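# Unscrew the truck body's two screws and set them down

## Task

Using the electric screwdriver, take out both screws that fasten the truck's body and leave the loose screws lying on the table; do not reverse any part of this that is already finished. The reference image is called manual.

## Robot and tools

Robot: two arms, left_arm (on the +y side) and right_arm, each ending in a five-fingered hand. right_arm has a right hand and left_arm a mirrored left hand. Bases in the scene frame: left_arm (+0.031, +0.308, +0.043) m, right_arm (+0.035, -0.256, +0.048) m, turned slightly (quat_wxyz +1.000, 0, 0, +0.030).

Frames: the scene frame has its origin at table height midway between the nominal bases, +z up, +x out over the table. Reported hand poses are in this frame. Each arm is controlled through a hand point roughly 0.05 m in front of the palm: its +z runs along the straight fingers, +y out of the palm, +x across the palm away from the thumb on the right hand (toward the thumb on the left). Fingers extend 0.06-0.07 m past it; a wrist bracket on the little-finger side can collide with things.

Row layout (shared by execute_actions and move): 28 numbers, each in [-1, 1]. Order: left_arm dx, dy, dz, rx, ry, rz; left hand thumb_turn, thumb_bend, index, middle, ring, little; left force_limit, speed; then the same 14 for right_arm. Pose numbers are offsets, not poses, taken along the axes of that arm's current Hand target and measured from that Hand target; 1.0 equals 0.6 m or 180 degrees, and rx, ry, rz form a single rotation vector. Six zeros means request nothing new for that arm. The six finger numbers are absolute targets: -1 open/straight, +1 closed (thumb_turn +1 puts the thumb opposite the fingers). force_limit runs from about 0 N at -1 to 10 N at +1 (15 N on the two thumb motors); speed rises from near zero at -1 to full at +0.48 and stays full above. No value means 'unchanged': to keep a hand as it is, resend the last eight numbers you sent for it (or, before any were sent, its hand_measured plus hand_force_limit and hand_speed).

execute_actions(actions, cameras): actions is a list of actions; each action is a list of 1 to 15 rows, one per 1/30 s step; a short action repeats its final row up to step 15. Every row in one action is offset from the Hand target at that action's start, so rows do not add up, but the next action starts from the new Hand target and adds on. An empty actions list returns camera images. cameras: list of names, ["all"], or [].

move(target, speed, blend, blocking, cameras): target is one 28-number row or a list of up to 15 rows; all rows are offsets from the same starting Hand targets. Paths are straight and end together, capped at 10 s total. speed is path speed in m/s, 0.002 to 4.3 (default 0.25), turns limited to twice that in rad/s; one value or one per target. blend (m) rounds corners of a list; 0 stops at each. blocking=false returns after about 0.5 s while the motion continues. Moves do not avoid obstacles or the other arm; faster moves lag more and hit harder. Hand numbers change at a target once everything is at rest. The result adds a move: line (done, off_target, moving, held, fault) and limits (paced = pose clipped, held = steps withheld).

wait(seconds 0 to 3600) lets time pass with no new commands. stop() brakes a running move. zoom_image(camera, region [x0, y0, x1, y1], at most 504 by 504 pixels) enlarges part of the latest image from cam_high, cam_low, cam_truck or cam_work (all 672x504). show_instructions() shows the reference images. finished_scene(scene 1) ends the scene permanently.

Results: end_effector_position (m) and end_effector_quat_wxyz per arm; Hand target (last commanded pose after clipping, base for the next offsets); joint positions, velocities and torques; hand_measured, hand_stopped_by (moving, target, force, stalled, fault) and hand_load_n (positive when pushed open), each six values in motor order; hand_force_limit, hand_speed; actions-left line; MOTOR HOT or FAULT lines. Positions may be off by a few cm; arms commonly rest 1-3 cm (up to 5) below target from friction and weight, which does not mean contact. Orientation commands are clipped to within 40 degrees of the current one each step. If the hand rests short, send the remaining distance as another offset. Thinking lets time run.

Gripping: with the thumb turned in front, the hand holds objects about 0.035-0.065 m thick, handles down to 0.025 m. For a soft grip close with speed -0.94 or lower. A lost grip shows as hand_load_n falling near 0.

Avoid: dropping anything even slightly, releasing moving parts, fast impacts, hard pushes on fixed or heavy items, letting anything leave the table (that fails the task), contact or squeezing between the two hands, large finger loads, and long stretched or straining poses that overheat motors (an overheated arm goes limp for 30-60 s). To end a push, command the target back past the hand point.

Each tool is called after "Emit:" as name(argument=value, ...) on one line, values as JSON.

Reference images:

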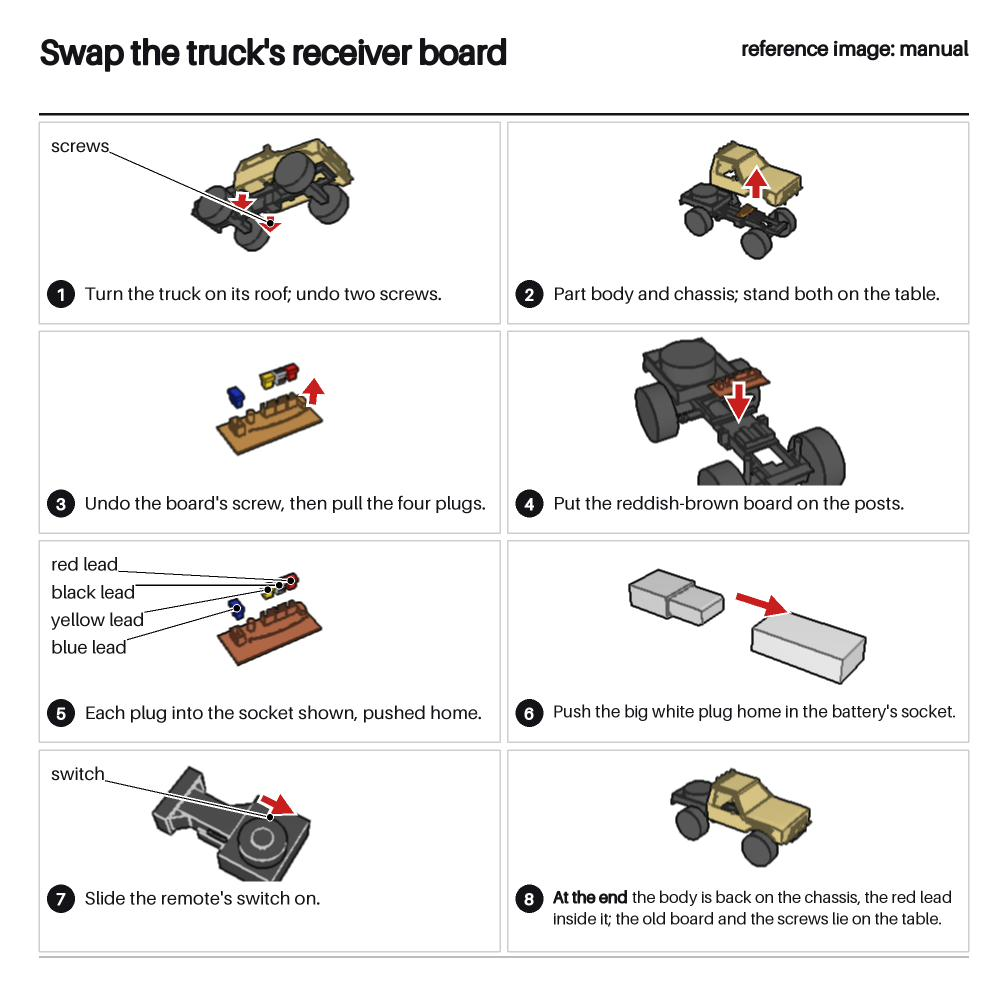

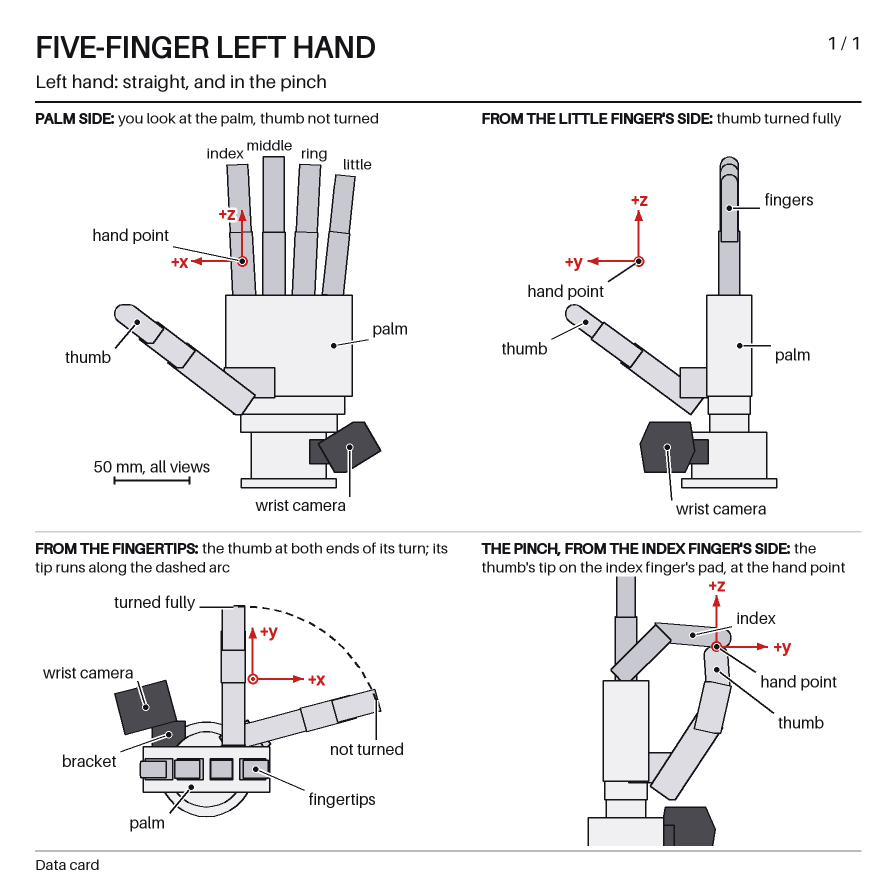

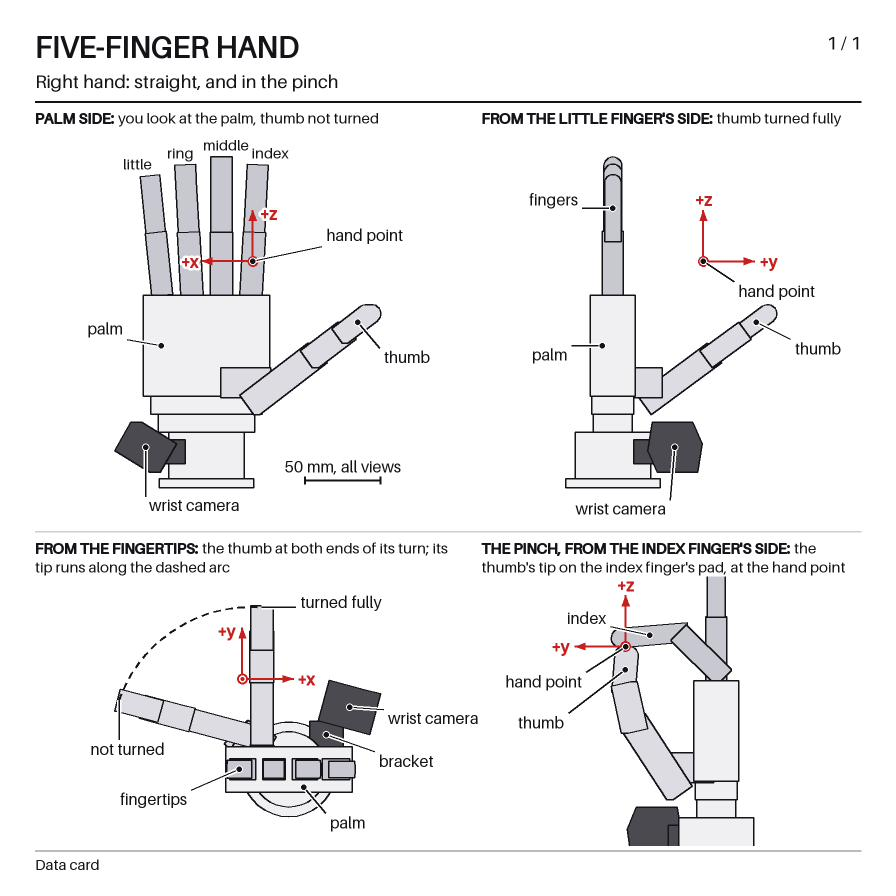

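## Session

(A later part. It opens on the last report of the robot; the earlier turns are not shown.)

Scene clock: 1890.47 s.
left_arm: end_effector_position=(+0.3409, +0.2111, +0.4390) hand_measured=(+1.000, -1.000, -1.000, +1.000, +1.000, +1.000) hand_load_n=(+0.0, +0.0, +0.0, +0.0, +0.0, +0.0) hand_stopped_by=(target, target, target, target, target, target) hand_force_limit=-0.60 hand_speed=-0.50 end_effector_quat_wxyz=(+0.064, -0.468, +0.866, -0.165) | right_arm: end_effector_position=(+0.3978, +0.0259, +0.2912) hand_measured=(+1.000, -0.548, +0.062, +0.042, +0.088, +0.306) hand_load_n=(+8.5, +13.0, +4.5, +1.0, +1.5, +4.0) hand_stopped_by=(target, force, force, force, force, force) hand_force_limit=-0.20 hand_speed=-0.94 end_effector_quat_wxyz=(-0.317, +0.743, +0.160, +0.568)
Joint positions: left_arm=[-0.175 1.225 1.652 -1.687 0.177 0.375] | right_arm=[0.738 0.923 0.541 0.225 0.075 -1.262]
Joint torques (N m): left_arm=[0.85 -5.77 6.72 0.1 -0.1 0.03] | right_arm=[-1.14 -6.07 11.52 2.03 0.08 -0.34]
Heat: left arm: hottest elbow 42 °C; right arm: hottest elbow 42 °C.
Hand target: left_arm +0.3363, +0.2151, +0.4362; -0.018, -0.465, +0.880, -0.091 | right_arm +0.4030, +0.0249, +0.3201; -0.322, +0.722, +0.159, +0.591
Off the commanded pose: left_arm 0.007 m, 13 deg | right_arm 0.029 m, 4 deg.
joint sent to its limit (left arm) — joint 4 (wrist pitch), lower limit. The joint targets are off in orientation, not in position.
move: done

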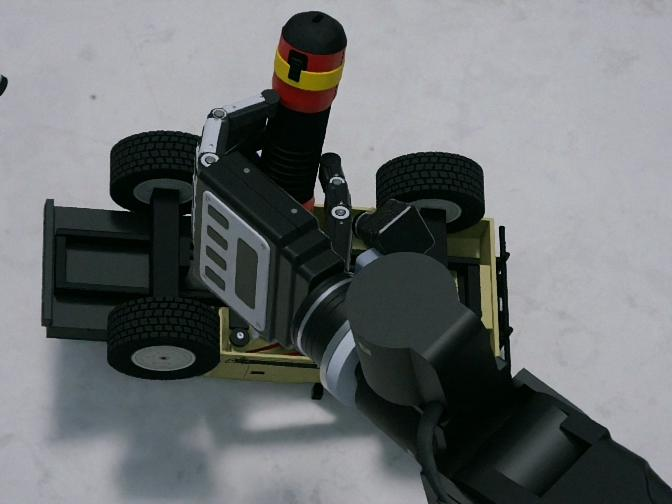

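Emit:
move(target=[0,0,0,0,0,0,1,-1,-1,1,1,1,-0.6,-0.5,0,0,0,0,0,0,1,-0.54,0.25,0.3,0.35,0.22,-0.2,-0.94], cameras=["cam_truck"])

Scene clock: 1896.63 s.
left_arm: end_effector_position=(+0.3409, +0.2111, +0.4390) hand_measured=(+1.000, -1.000, -1.000, +1.000, +1.000, +1.000) hand_load_n=(+0.0, +0.0, +0.0, +0.0, +0.0, +0.0) hand_stopped_by=(target, target, target, target, target, target) hand_force_limit=-0.60 hand_speed=-0.50 end_effector_quat_wxyz=(+0.064, -0.468, +0.866, -0.165) | right_arm: end_effector_position=(+0.3978, +0.0259, +0.2912) hand_measured=(+1.000, -0.548, +0.062, +0.056, +0.108, +0.220) hand_load_n=(+7.5, +14.0, +3.0, +4.5, +5.0, +0.0) hand_stopped_by=(target, force, force, force, force, target) hand_force_limit=-0.20 hand_speed=-0.94 end_effector_quat_wxyz=(-0.317, +0.743, +0.160, +0.568)
Joint positions: left_arm=[-0.175 1.225 1.652 -1.687 0.177 0.375] | right_arm=[0.738 0.923 0.541 0.225 0.075 -1.262]
Joint torques (N m): left_arm=[0.91 -5.71 6.68 0.14 -0.08 0.02] | right_arm=[-1.26 -6.07 11.49 1.98 0.09 -0.32]
Heat: left arm: hottest elbow 42 °C; right arm: hottest elbow 43 °C.
Hand target: left_arm +0.3363, +0.2151, +0.4362; -0.018, -0.465, +0.880, -0.091 | right_arm +0.4030, +0.0249, +0.3201; -0.322, +0.722, +0.159, +0.591
Off the commanded pose: left_arm 0.007 m, 13 deg | right_arm 0.029 m, 4 deg.
joint sent to its limit (left arm) — joint 4 (wrist pitch), lower limit. The joint targets are off in orientation, not in position.
move: done

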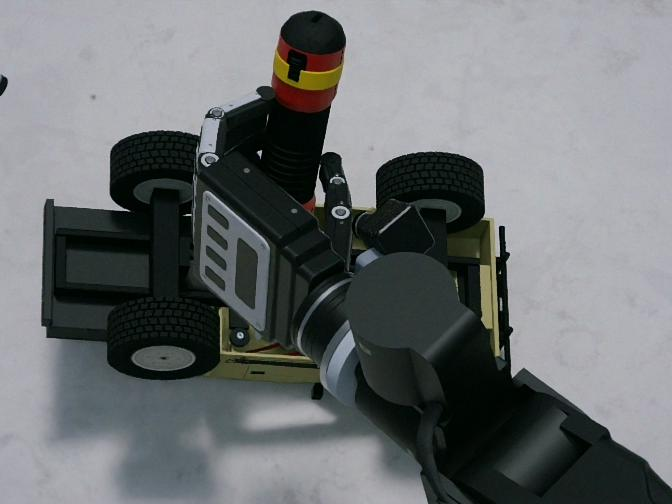

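Emit:
move(target=[[0,0,0,0,0,0,1,-1,-1,1,1,1,-0.6,-0.5,0.0227,0.0472,0.0915,-0.1584,0.1063,-0.0435,1,-0.54,0.25,0.3,0.35,0.22,-0.2,-0.94],[0,0,0,0,0,0,1,-1,-1,1,1,1,-0.6,-0.5,-0.0492,0.0678,0.0985,-0.1584,0.1063,-0.0435,1,-0.54,0.25,0.3,0.35,0.22,-0.2,-0.94]], speed=0.15, cameras=["cam_truck", "cam_low"])

Emit:
zoom_image(camera="cam_truck", region=[215, 150, 275, 220])

Emit:
zoom_image(camera="cam_truck", region=[235, 0, 355, 100])

Emit:
zoom_image(camera="cam_low", region=[300, 165, 360, 255])

Scene clock: 1915.23 s.
left_arm: end_effector_position=(+0.3409, +0.2111, +0.4390) hand_measured=(+1.000, -1.000, -1.000, +1.000, +1.000, +1.000) hand_load_n=(+0.0, +0.0, +0.0, +0.0, +0.0, +0.0) hand_stopped_by=(target, target, target, target, target, target) hand_force_limit=-0.60 hand_speed=-0.50 end_effector_quat_wxyz=(+0.064, -0.468, +0.866, -0.165) | right_arm: end_effector_position=(+0.4645, +0.0304, +0.2523) hand_measured=(+1.000, -0.548, +0.062, +0.056, +0.108, +0.220) hand_load_n=(+8.0, +14.0, +3.0, +4.5, +5.0, +0.0) hand_stopped_by=(target, force, force, force, force, target) hand_force_limit=-0.20 hand_speed=-0.94 end_effector_quat_wxyz=(-0.109, +0.677, +0.004, +0.728)
Joint positions: left_arm=[-0.175 1.225 1.652 -1.687 0.177 0.375] | right_arm=[0.881 1.512 0.633 0.995 0.783 -1.511]
Joint torques (N m): left_arm=[0.97 -5.66 6.65 0.21 -0.1 0.01] | right_arm=[0.09 -10.34 8.5 2.41 0.1 -0.49]
Heat: left arm: hottest elbow 41 °C; right arm: hottest elbow 43 °C.
Hand target: left_arm +0.3363, +0.2151, +0.4362; -0.018, -0.465, +0.880, -0.091 | right_arm +0.4648, +0.0377, +0.2749; -0.116, +0.659, +0.003, +0.743
Off the commanded pose: left_arm 0.007 m, 13 deg | right_arm 0.024 m, 3 deg.
joint sent to its limit (left arm) — joint 4 (wrist pitch), lower limit. The joint targets are off in orientation, not in position.
move: off_target (right_arm)
Images, in order (width x height): cam_low 672x504, cam_truck 672x504.

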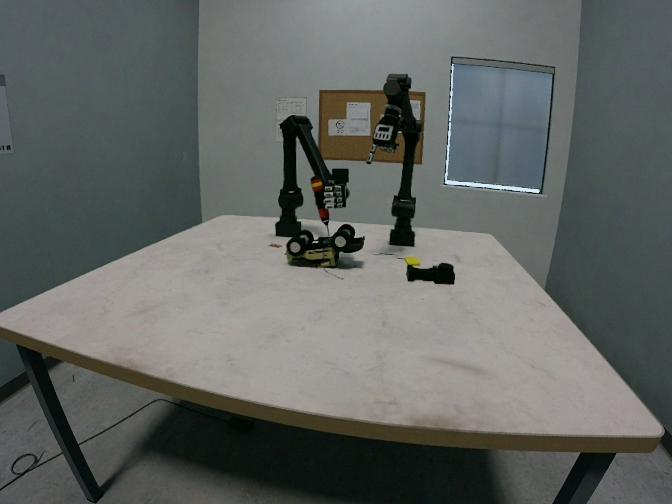

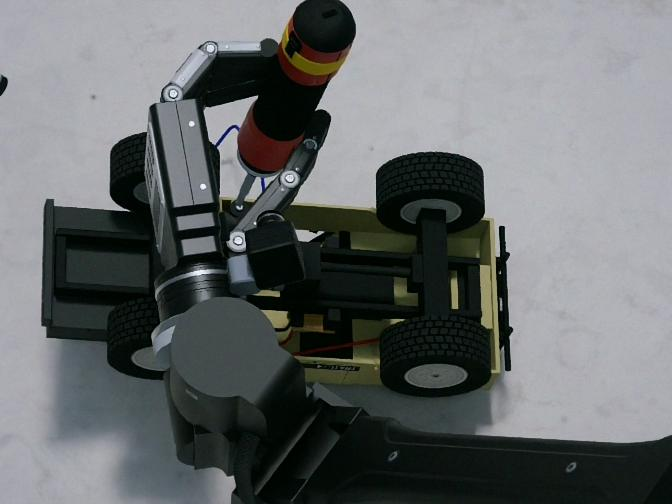

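Scaled by 7.200 from the camera's image (finer frame: 960x720).

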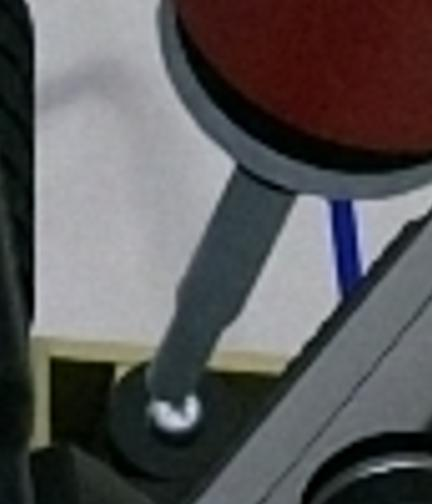

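Scaled by 4.200 from the camera's image (finer frame: 960x720).

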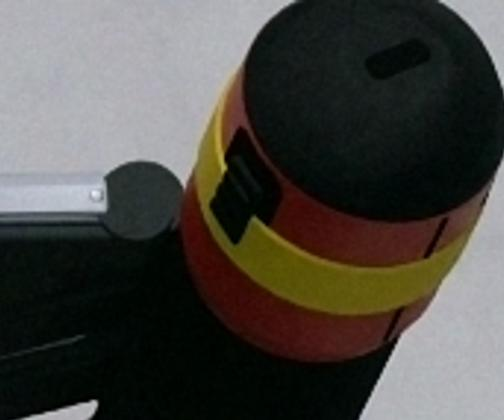

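Scaled by 5.600 from the camera's image (finer frame: 960x720).

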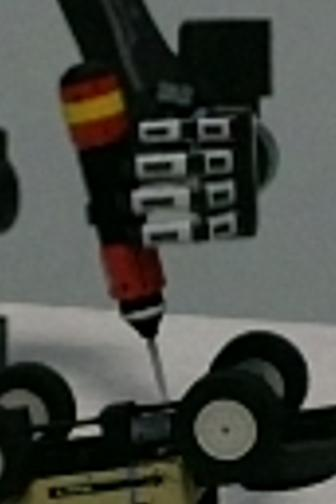

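Emit:
move(target=[0,0,0,0,0,0,1,-1,-1,1,1,1,-0.6,-0.5,0,0,0,0.0034,0.0139,-0.0093,1,-0.54,0.25,0.3,0.35,0.22,-0.2,-0.94], speed=0.1, cameras=["cam_truck"])

Scene clock: 1950.73 s.
left_arm: end_effector_position=(+0.3409, +0.2111, +0.4390) hand_measured=(+1.000, -1.000, -1.000, +1.000, +1.000, +1.000) hand_load_n=(+0.0, +0.0, +0.0, +0.0, +0.5, +0.0) hand_stopped_by=(target, target, target, target, target, target) hand_force_limit=-0.60 hand_speed=-0.50 end_effector_quat_wxyz=(+0.064, -0.468, +0.866, -0.165) | right_arm: end_effector_position=(+0.4664, +0.0310, +0.2612) hand_measured=(+1.000, -0.548, +0.062, +0.056, +0.108, +0.220) hand_load_n=(+7.5, +13.5, +3.5, +4.0, +5.0, +0.0) hand_stopped_by=(target, force, force, force, force, target) hand_force_limit=-0.20 hand_speed=-0.94 end_effector_quat_wxyz=(-0.105, +0.656, +0.008, +0.748)
Joint positions: left_arm=[-0.175 1.225 1.652 -1.687 0.177 0.375] | right_arm=[0.881 1.544 0.633 1.108 0.779 -1.583]
Joint torques (N m): left_arm=[0.85 -5.6 6.71 0.18 -0.07 0] | right_arm=[0.15 -9.76 7.39 2.32 -0.2 -0.5]
Heat: left arm: hottest elbow 41 °C; right arm: hottest elbow 41 °C.
Hand target: left_arm +0.3363, +0.2151, +0.4362; -0.018, -0.465, +0.880, -0.091 | right_arm +0.4648, +0.0377, +0.2751; -0.109, +0.642, +0.014, +0.759
Off the commanded pose: left_arm 0.007 m, 13 deg | right_arm 0.015 m, 2 deg.
joint sent to its limit (left arm) — joint 4 (wrist pitch), lower limit. The joint targets are off in orientation, not in position.
move: off_target (right_arm)

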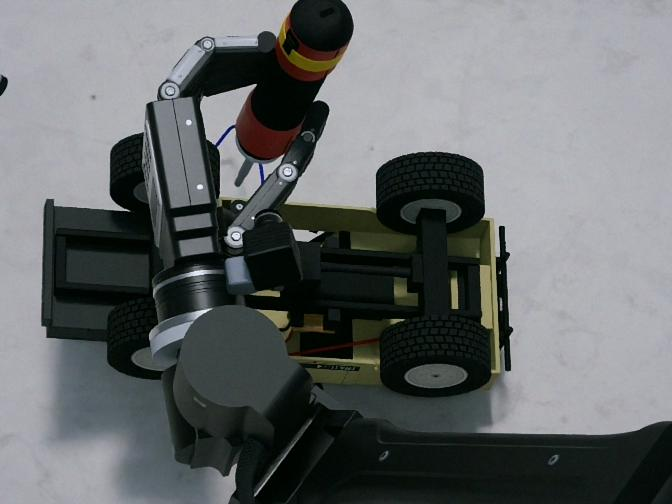

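Emit:
zoom_image(camera="cam_truck", region=[215, 150, 275, 220])

Emit:
zoom_image(camera="cam_truck", region=[265, 0, 365, 80])

Scaled by 7.200 from the camera's image (finer frame: 960x720).

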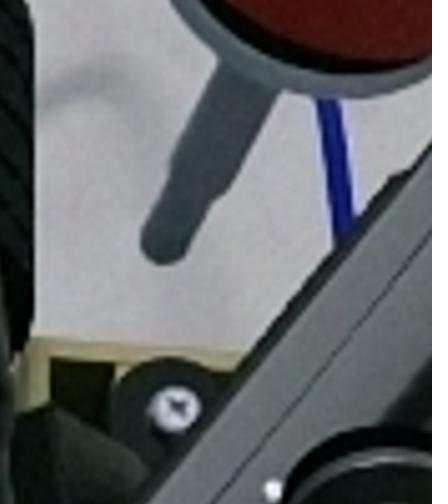

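Scaled by 5.040 from the camera's image (finer frame: 960x720).

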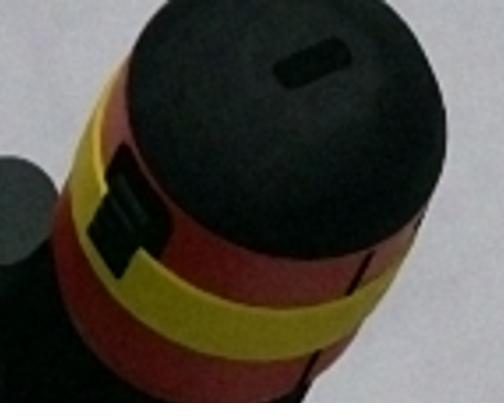

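Emit:
move(target=[0,0,0,0,0,0,1,-1,-1,1,1,1,-0.6,-0.5,-0.016,0.0052,-0.0023,0.0012,-0.0033,-0.009,1,-0.54,0.25,0.3,0.35,0.22,-0.2,-0.94], speed=0.05, cameras=["cam_truck"])

Emit:
zoom_image(camera="cam_truck", region=[215, 150, 275, 220])

Emit:
zoom_image(camera="cam_truck", region=[265, 0, 365, 80])

Scene clock: 1980.30 s.
left_arm: end_effector_position=(+0.3409, +0.2111, +0.4390) hand_measured=(+1.000, -1.000, -1.000, +1.000, +1.000, +1.000) hand_load_n=(+0.0, +0.0, +0.0, +0.0, +0.0, +0.0) hand_stopped_by=(target, target, target, target, target, target) hand_force_limit=-0.60 hand_speed=-0.50 end_effector_quat_wxyz=(+0.064, -0.468, +0.866, -0.165) | right_arm: end_effector_position=(+0.4676, +0.0331, +0.2547) hand_measured=(+1.000, -0.548, +0.062, +0.056, +0.108, +0.220) hand_load_n=(+7.5, +14.0, +3.0, +4.0, +4.5, +0.0) hand_stopped_by=(target, force, force, force, force, target) hand_force_limit=-0.20 hand_speed=-0.94 end_effector_quat_wxyz=(-0.099, +0.657, +0.018, +0.747)
Joint positions: left_arm=[-0.175 1.225 1.652 -1.687 0.177 0.375] | right_arm=[0.881 1.566 0.633 1.123 0.772 -1.6]
Joint torques (N m): left_arm=[0.67 -5.83 6.68 0.12 -0.1 0.02] | right_arm=[-0.09 -9.88 6.5 2.36 -0.19 -0.5]
Heat: left arm: hottest elbow 40 °C; right arm: hottest elbow 39 °C.
Hand target: left_arm +0.3363, +0.2151, +0.4362; -0.018, -0.465, +0.880, -0.091 | right_arm +0.4655, +0.0358, +0.2650; -0.099, +0.646, +0.025, +0.757
Off the commanded pose: left_arm 0.007 m, 13 deg | right_arm 0.011 m, 2 deg.
joint sent to its limit (left arm) — joint 4 (wrist pitch), lower limit. The joint targets are off in orientation, not in position.
move: off_target (right_arm)

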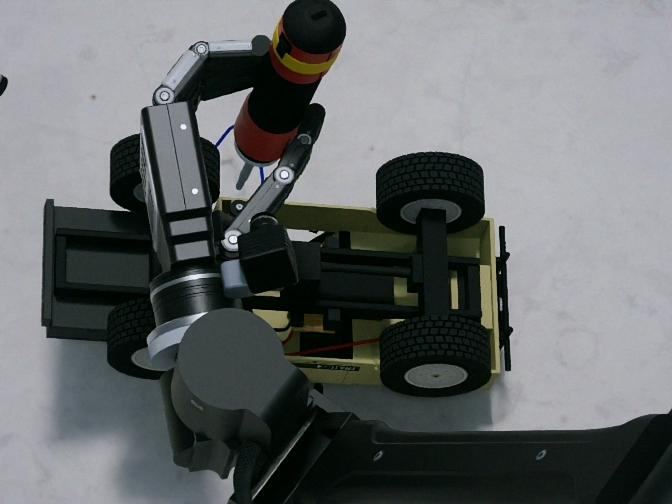

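Scaled by 7.200 from the camera's image (finer frame: 960x720).

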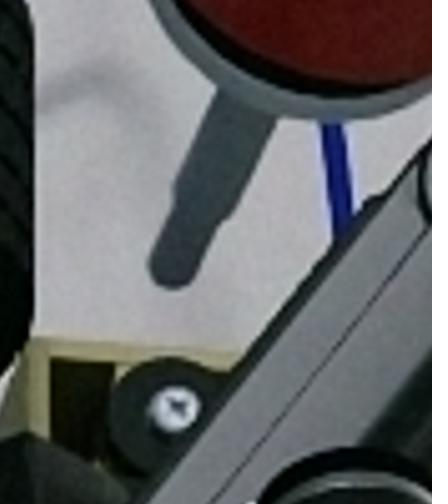

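Scaled by 5.040 from the camera's image (finer frame: 960x720).

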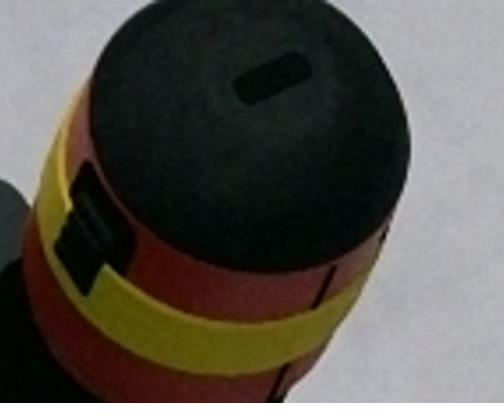

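Emit:
move(target=[0,0,0,0,0,0,1,-1,-1,1,1,1,-0.6,-0.5,-0.0235,0.0055,-0.0052,0,0,0,1,-0.54,0.25,0.3,0.35,0.22,-0.2,-0.94], speed=0.05, cameras=["cam_truck"])

Emit:
zoom_image(camera="cam_truck", region=[215, 160, 265, 220])

Emit:
zoom_image(camera="cam_truck", region=[265, 0, 365, 80])

Scene clock: 1996.77 s.
left_arm: end_effector_position=(+0.3409, +0.2111, +0.4390) hand_measured=(+1.000, -1.000, -1.000, +1.000, +1.000, +1.000) hand_load_n=(+0.0, +0.0, +0.0, +0.0, +0.0, +0.0) hand_stopped_by=(target, target, target, target, target, target) hand_force_limit=-0.60 hand_speed=-0.50 end_effector_quat_wxyz=(+0.064, -0.468, +0.866, -0.165) | right_arm: end_effector_position=(+0.4658, +0.0310, +0.2374) hand_measured=(+1.000, -0.548, +0.062, +0.056, +0.108, +0.220) hand_load_n=(+7.5, +13.5, +3.5, +4.0, +4.5, +0.0) hand_stopped_by=(target, force, force, force, force, target) hand_force_limit=-0.20 hand_speed=-0.94 end_effector_quat_wxyz=(-0.098, +0.659, +0.021, +0.746)
Joint positions: left_arm=[-0.175 1.225 1.652 -1.687 0.177 0.375] | right_arm=[0.881 1.607 0.615 1.177 0.769 -1.601]
Joint torques (N m): left_arm=[1.32 -5.71 6.75 0.17 -0.1 0.01] | right_arm=[-0.09 -10.17 6.38 2.35 -0.18 -0.48]
Heat: left arm: hottest elbow 40 °C; right arm: hottest elbow 39 °C.
Hand target: left_arm +0.3363, +0.2151, +0.4362; -0.018, -0.465, +0.880, -0.091 | right_arm +0.4651, +0.0337, +0.2503; -0.099, +0.646, +0.025, +0.757
Off the commanded pose: left_arm 0.007 m, 13 deg | right_arm 0.013 m, 2 deg.
joint sent to its limit (left arm) — joint 4 (wrist pitch), lower limit. The joint targets are off in orientation, not in position.
move: off_target (right_arm)

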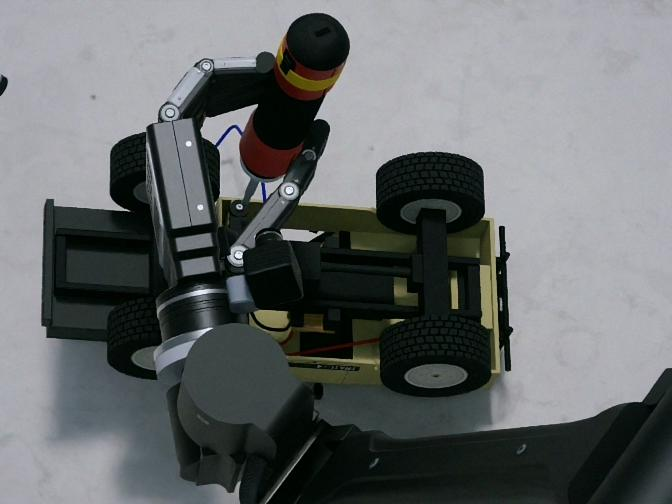

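Scaled by 8.400 from the camera's image (finer frame: 960x720).

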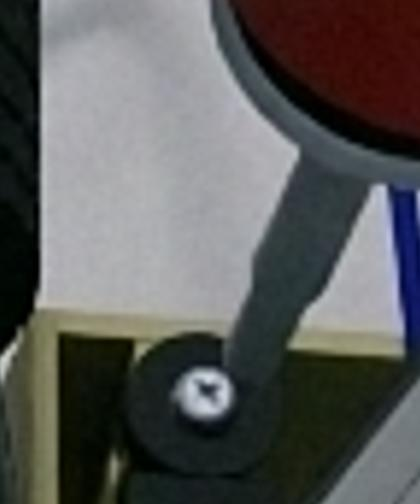

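Scaled by 5.040 from the camera's image (finer frame: 960x720).

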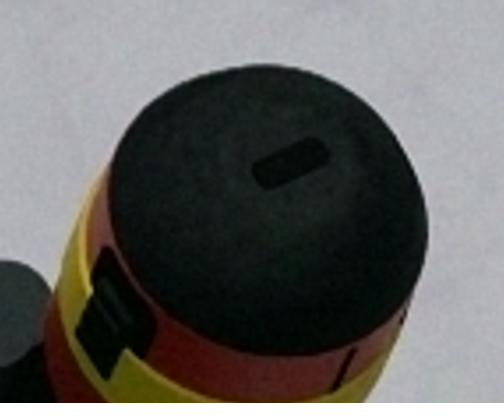

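Emit:
wait(seconds=0.1, cameras=["cam_truck"])

Emit:
zoom_image(camera="cam_truck", region=[215, 160, 265, 220])

Emit:
zoom_image(camera="cam_truck", region=[265, 0, 365, 80])

Scene clock: 2022.00 s.
left_arm: end_effector_position=(+0.3409, +0.2111, +0.4390) hand_measured=(+1.000, -1.000, -1.000, +1.000, +1.000, +1.000) hand_load_n=(+0.0, +0.0, +0.0, +0.0, +0.0, +0.0) hand_stopped_by=(target, target, target, target, target, target) hand_force_limit=-0.60 hand_speed=-0.50 end_effector_quat_wxyz=(+0.064, -0.468, +0.866, -0.165) | right_arm: end_effector_position=(+0.4658, +0.0310, +0.2374) hand_measured=(+1.000, -0.548, +0.062, +0.056, +0.108, +0.220) hand_load_n=(+7.5, +13.5, +3.0, +4.0, +4.5, +0.0) hand_stopped_by=(target, force, force, force, force, target) hand_force_limit=-0.20 hand_speed=-0.94 end_effector_quat_wxyz=(-0.098, +0.659, +0.021, +0.746)
Joint positions: left_arm=[-0.175 1.225 1.652 -1.687 0.177 0.375] | right_arm=[0.881 1.607 0.615 1.177 0.769 -1.601]
Joint torques (N m): left_arm=[1.14 -5.83 6.72 0.2 -0.1 0.05] | right_arm=[-0.26 -10.29 6.41 2.33 -0.19 -0.51]
Heat: left arm: hottest elbow 40 °C; right arm: hottest elbow 38 °C.
Hand target: left_arm +0.3363, +0.2151, +0.4362; -0.018, -0.465, +0.880, -0.091 | right_arm +0.4651, +0.0337, +0.2503; -0.099, +0.646, +0.025, +0.757
Off the commanded pose: left_arm 0.007 m, 13 deg | right_arm 0.013 m, 2 deg.
wait: 0.10 s; at rest from the start

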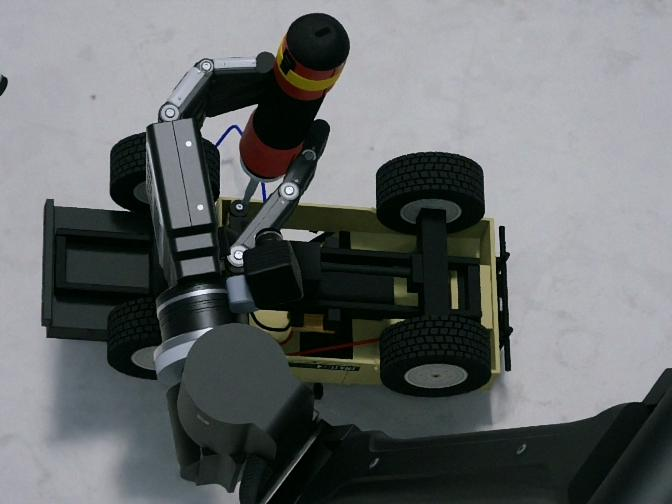

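Scaled by 8.400 from the camera's image (finer frame: 960x720).

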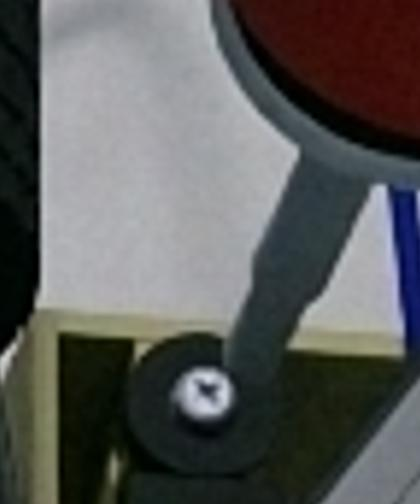

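Scaled by 5.040 from the camera's image (finer frame: 960x720).

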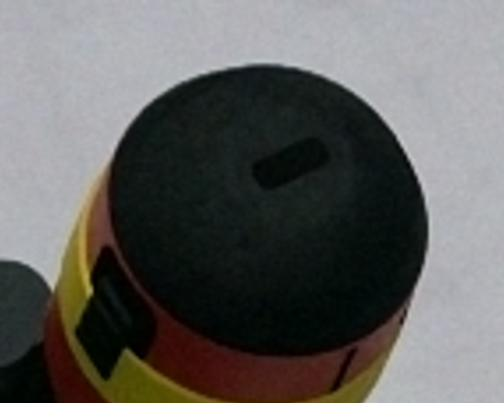

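Emit:
wait(seconds=0.1, cameras=["all"])

Emit:
zoom_image(camera="cam_low", region=[220, 200, 370, 320])

Emit:
zoom_image(camera="cam_work", region=[260, 180, 380, 280])

Scene clock: 2031.87 s.
left_arm: end_effector_position=(+0.3409, +0.2111, +0.4390) hand_measured=(+1.000, -1.000, -1.000, +1.000, +1.000, +1.000) hand_load_n=(+0.0, +0.0, -0.5, +0.0, +0.5, +0.0) hand_stopped_by=(target, target, target, target, target, target) hand_force_limit=-0.60 hand_speed=-0.50 end_effector_quat_wxyz=(+0.064, -0.468, +0.866, -0.165) | right_arm: end_effector_position=(+0.4658, +0.0310, +0.2374) hand_measured=(+1.000, -0.548, +0.062, +0.056, +0.108, +0.220) hand_load_n=(+7.5, +13.5, +3.0, +4.5, +5.0, +0.0) hand_stopped_by=(target, force, force, force, force, target) hand_force_limit=-0.20 hand_speed=-0.94 end_effector_quat_wxyz=(-0.098, +0.659, +0.021, +0.746)
Joint positions: left_arm=[-0.175 1.225 1.652 -1.687 0.177 0.375] | right_arm=[0.881 1.607 0.615 1.177 0.769 -1.601]
Joint torques (N m): left_arm=[0.79 -5.71 6.72 0.16 -0.11 0.01] | right_arm=[-0.09 -10.34 6.39 2.37 -0.19 -0.49]
Heat: left arm: hottest elbow 40 °C; right arm: hottest elbow 38 °C.
Hand target: left_arm +0.3363, +0.2151, +0.4362; -0.018, -0.465, +0.880, -0.091 | right_arm +0.4651, +0.0337, +0.2503; -0.099, +0.646, +0.025, +0.757
Off the commanded pose: left_arm 0.007 m, 13 deg | right_arm 0.013 m, 2 deg.
wait: 0.10 s; at rest from the start

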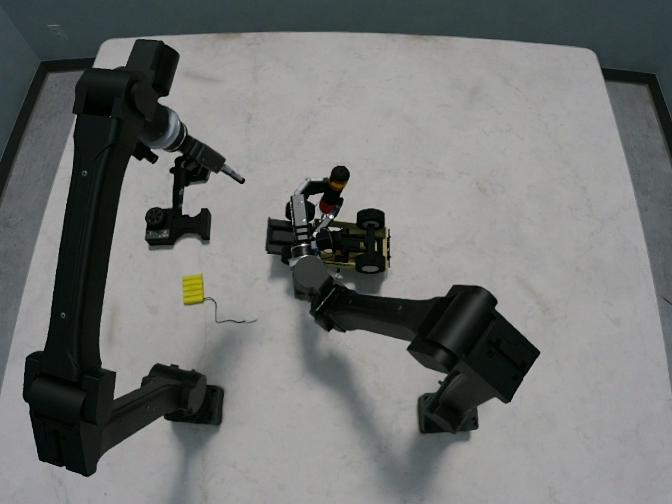

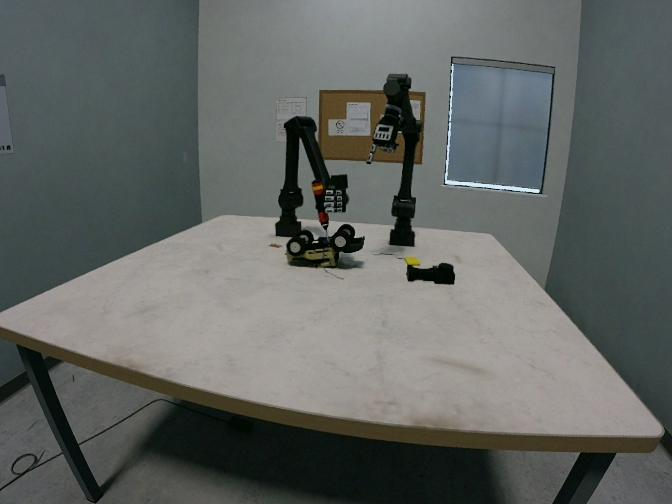

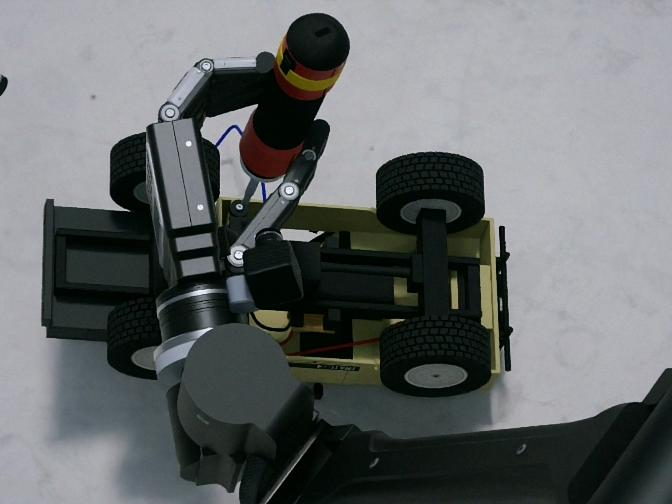

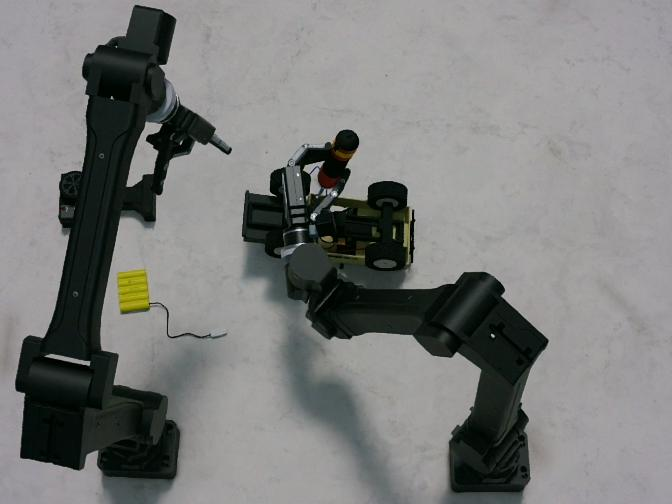

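Scaled by 3.360 from the camera's image (finer frame: 960x720).

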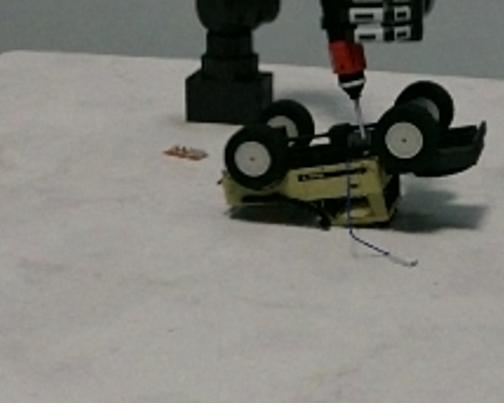

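Scaled by 4.200 from the camera's image (finer frame: 960x720).

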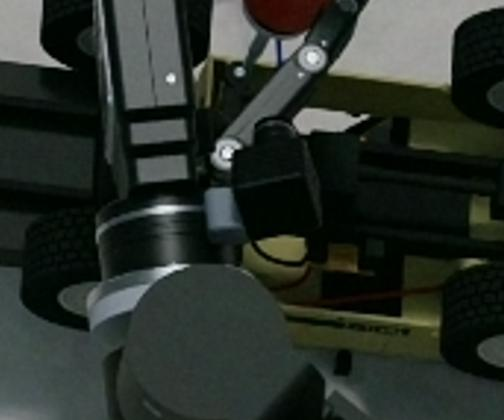

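Emit:
zoom_image(camera="cam_low", region=[300, 215, 350, 255])

Emit:
zoom_image(camera="cam_truck", region=[225, 185, 255, 221])

Scaled by 10.080 from the camera's image (finer frame: 960x720).

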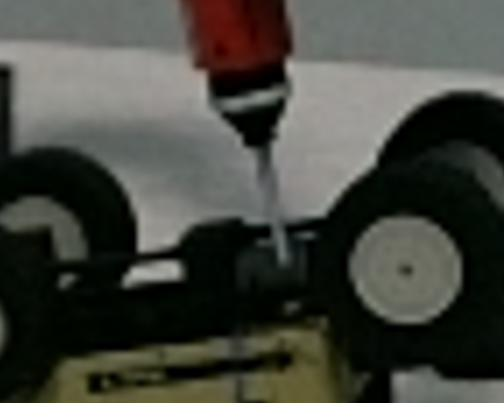

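Scaled by 14.000 from the camera's image (finer frame: 960x720).

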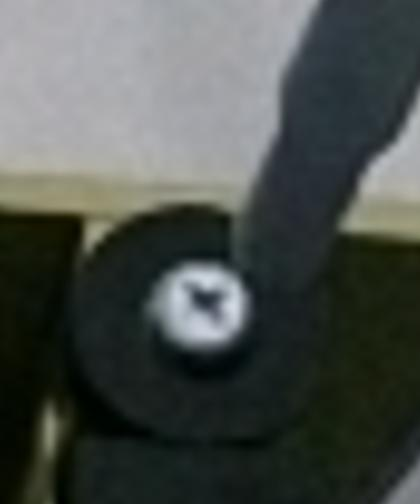

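Emit:
move(target=[0,0,0,0,0,0,1,-1,-1,1,1,1,-0.6,-0.5,-0.01284,-0.001,0.00512,0,0,0,1,-0.54,0.25,0.3,0.35,0.22,-0.2,-0.94], speed=0.05, cameras=["cam_truck"])

Emit:
zoom_image(camera="cam_truck", region=[225, 185, 255, 221])

Emit:
zoom_image(camera="cam_truck", region=[215, 160, 265, 220])

Emit:
zoom_image(camera="cam_truck", region=[265, 0, 365, 80])

Scene clock: 2062.77 s.
left_arm: end_effector_position=(+0.3409, +0.2111, +0.4390) hand_measured=(+1.000, -1.000, -1.000, +1.000, +1.000, +1.000) hand_load_n=(-0.5, +0.0, +0.0, +0.0, +0.0, +0.0) hand_stopped_by=(target, target, target, target, target, target) hand_force_limit=-0.60 hand_speed=-0.50 end_effector_quat_wxyz=(+0.064, -0.468, +0.866, -0.165) | right_arm: end_effector_position=(+0.4668, +0.0333, +0.2280) hand_measured=(+1.000, -0.548, +0.062, +0.056, +0.108, +0.220) hand_load_n=(+7.5, +14.0, +3.0, +4.0, +4.5, +0.0) hand_stopped_by=(target, force, force, force, force, target) hand_force_limit=-0.20 hand_speed=-0.94 end_effector_quat_wxyz=(-0.098, +0.660, +0.025, +0.744)
Joint positions: left_arm=[-0.175 1.225 1.652 -1.687 0.177 0.375] | right_arm=[0.881 1.636 0.615 1.197 0.764 -1.601]
Joint torques (N m): left_arm=[0.85 -5.71 6.74 0.14 -0.08 0.02] | right_arm=[-0.56 -10.4 6.76 2.36 -0.17 -0.48]
Heat: left arm: hottest elbow 40 °C; right arm: hottest elbow 38 °C.
Hand target: left_arm +0.3363, +0.2151, +0.4362; -0.018, -0.465, +0.880, -0.091 | right_arm +0.4691, +0.0358, +0.2432; -0.099, +0.646, +0.025, +0.757
Off the commanded pose: left_arm 0.007 m, 13 deg | right_arm 0.016 m, 2 deg.
joint sent to its limit (left arm) — joint 4 (wrist pitch), lower limit. The joint targets are off in orientation, not in position.
move: off_target (right_arm)

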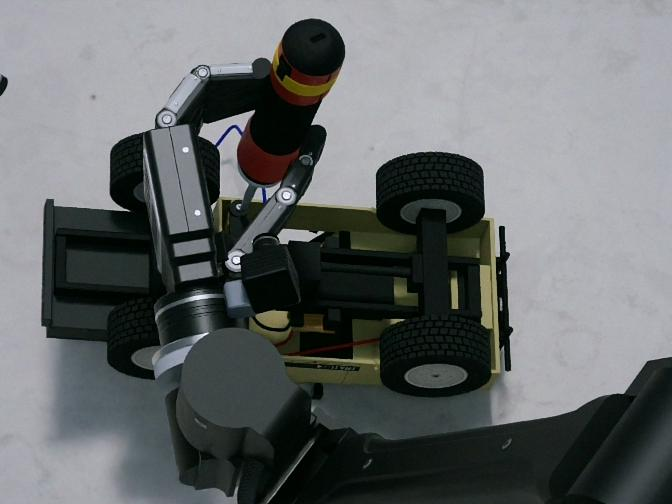

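Scaled by 14.000 from the camera's image (finer frame: 960x720).

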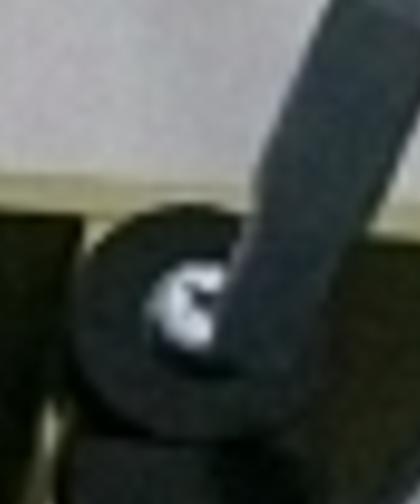

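Scaled by 8.400 from the camera's image (finer frame: 960x720).

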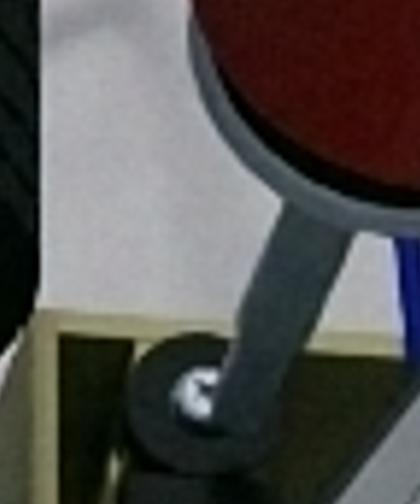

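Scaled by 5.040 from the camera's image (finer frame: 960x720).

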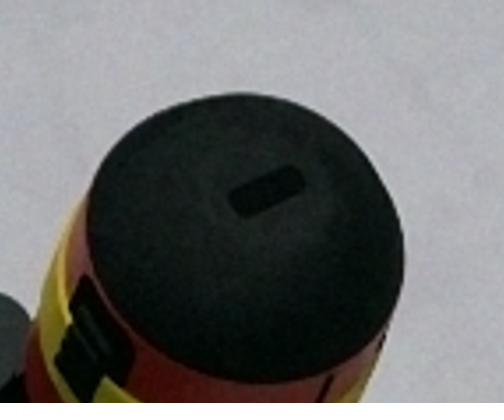

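Emit:
move(target=[0,0,0,0,0,0,1,-1,-1,1,1,1,-0.6,-0.5,0.0019,-0.00235,0.00759,0,0,0,1,-0.54,0.25,0.3,0.35,0.22,-0.2,-0.94], speed=0.05, cameras=["cam_truck"])

Emit:
zoom_image(camera="cam_truck", region=[225, 185, 255, 221])

Emit:
zoom_image(camera="cam_truck", region=[265, 0, 365, 80])

Scene clock: 2080.93 s.
left_arm: end_effector_position=(+0.3409, +0.2111, +0.4390) hand_measured=(+1.000, -1.000, -1.000, +1.000, +1.000, +1.000) hand_load_n=(+0.0, +0.0, +0.0, +0.0, +0.0, +0.0) hand_stopped_by=(target, target, target, target, target, target) hand_force_limit=-0.60 hand_speed=-0.50 end_effector_quat_wxyz=(+0.064, -0.468, +0.866, -0.165) | right_arm: end_effector_position=(+0.4669, +0.0343, +0.2282) hand_measured=(+1.000, -0.548, +0.062, +0.056, +0.108, +0.220) hand_load_n=(+7.5, +13.5, +3.0, +4.0, +5.0, +0.0) hand_stopped_by=(target, force, force, force, force, target) hand_force_limit=-0.20 hand_speed=-0.94 end_effector_quat_wxyz=(-0.100, +0.660, +0.027, +0.744)
Joint positions: left_arm=[-0.175 1.225 1.652 -1.687 0.177 0.375] | right_arm=[0.881 1.636 0.615 1.197 0.759 -1.601]
Joint torques (N m): left_arm=[1.26 -5.95 6.67 0.18 -0.09 0.03] | right_arm=[-1.14 -10.34 7.72 1.96 -0.18 -0.48]
Heat: left arm: hottest elbow 40 °C; right arm: hottest elbow 38 °C.
Hand target: left_arm +0.3363, +0.2151, +0.4362; -0.018, -0.465, +0.880, -0.091 | right_arm +0.4731, +0.0378, +0.2452; -0.099, +0.646, +0.025, +0.757
Off the commanded pose: left_arm 0.007 m, 13 deg | right_arm 0.018 m, 2 deg.
joint sent to its limit (left arm) — joint 4 (wrist pitch), lower limit. The joint targets are off in orientation, not in position.
move: off_target (right_arm)

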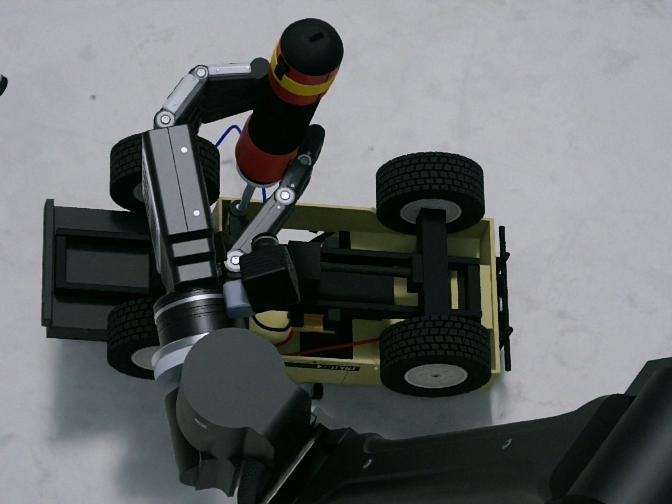

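Scaled by 14.000 from the camera's image (finer frame: 960x720).

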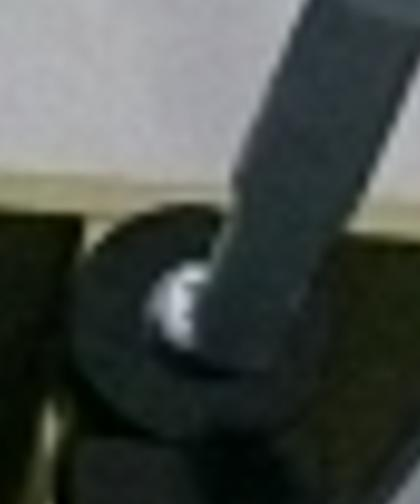

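Scaled by 5.040 from the camera's image (finer frame: 960x720).

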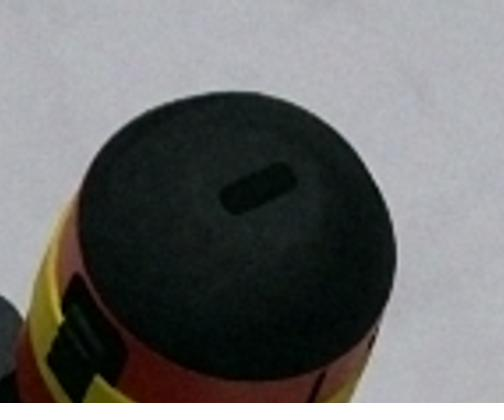

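Emit:
move(target=[0,0,0,0,0,0,1,-1,-1,1,1,1,-0.6,-0.5,0.0572,0.0073,0.0072,0,0,0,1,-0.54,0.25,0.3,0.35,0.22,-0.2,-0.94], speed=0.08, cameras=["cam_truck"])

Emit:
zoom_image(camera="cam_truck", region=[215, 160, 265, 220])

Emit:
zoom_image(camera="cam_truck", region=[265, 0, 365, 80])

Scene clock: 2113.97 s.
left_arm: end_effector_position=(+0.3409, +0.2111, +0.4390) hand_measured=(+1.000, -1.000, -1.000, +1.000, +1.000, +1.000) hand_load_n=(+0.0, +0.0, +0.0, +0.0, +0.0, +0.0) hand_stopped_by=(target, target, target, target, target, target) hand_force_limit=-0.60 hand_speed=-0.50 end_effector_quat_wxyz=(+0.064, -0.468, +0.866, -0.165) | right_arm: end_effector_position=(+0.4651, +0.0300, +0.2550) hand_measured=(+1.000, -0.548, +0.062, +0.056, +0.108, +0.220) hand_load_n=(+7.5, +13.5, +3.5, +4.0, +5.0, +0.0) hand_stopped_by=(target, force, force, force, force, target) hand_force_limit=-0.20 hand_speed=-0.94 end_effector_quat_wxyz=(-0.101, +0.660, +0.030, +0.744)
Joint positions: left_arm=[-0.175 1.225 1.652 -1.687 0.177 0.375] | right_arm=[0.877 1.544 0.615 1.105 0.748 -1.601]
Joint torques (N m): left_arm=[0.56 -5.71 6.68 0.23 -0.11 0] | right_arm=[-1.44 -11.34 8.81 1.1 -0.17 -0.45]
Heat: left arm: hottest elbow 40 °C; right arm: hottest elbow 38 °C.
Hand target: left_arm +0.3363, +0.2151, +0.4362; -0.018, -0.465, +0.880, -0.091 | right_arm +0.4730, +0.0302, +0.2794; -0.099, +0.646, +0.025, +0.757
Off the commanded pose: left_arm 0.007 m, 13 deg | right_arm 0.026 m, 2 deg.
joint sent to its limit (left arm) — joint 4 (wrist pitch), lower limit. The joint targets are off in orientation, not in position.
move: off_target (right_arm)

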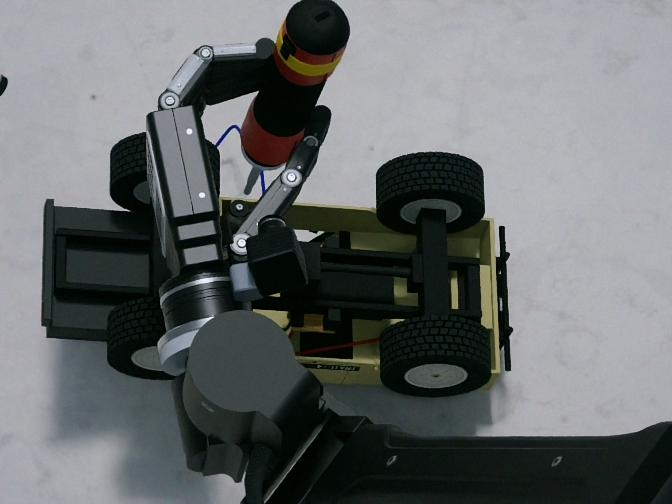

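Scaled by 8.400 from the camera's image (finer frame: 960x720).

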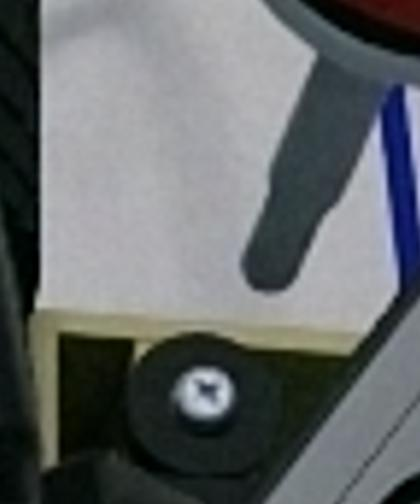

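Scaled by 5.040 from the camera's image (finer frame: 960x720).

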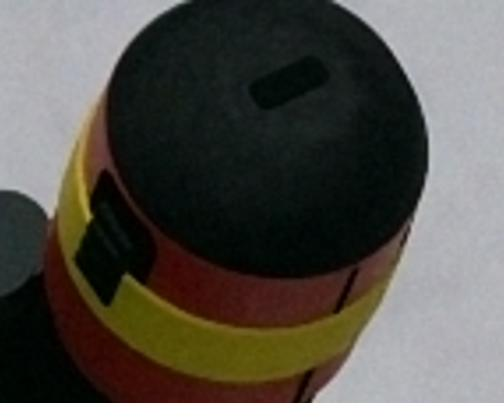

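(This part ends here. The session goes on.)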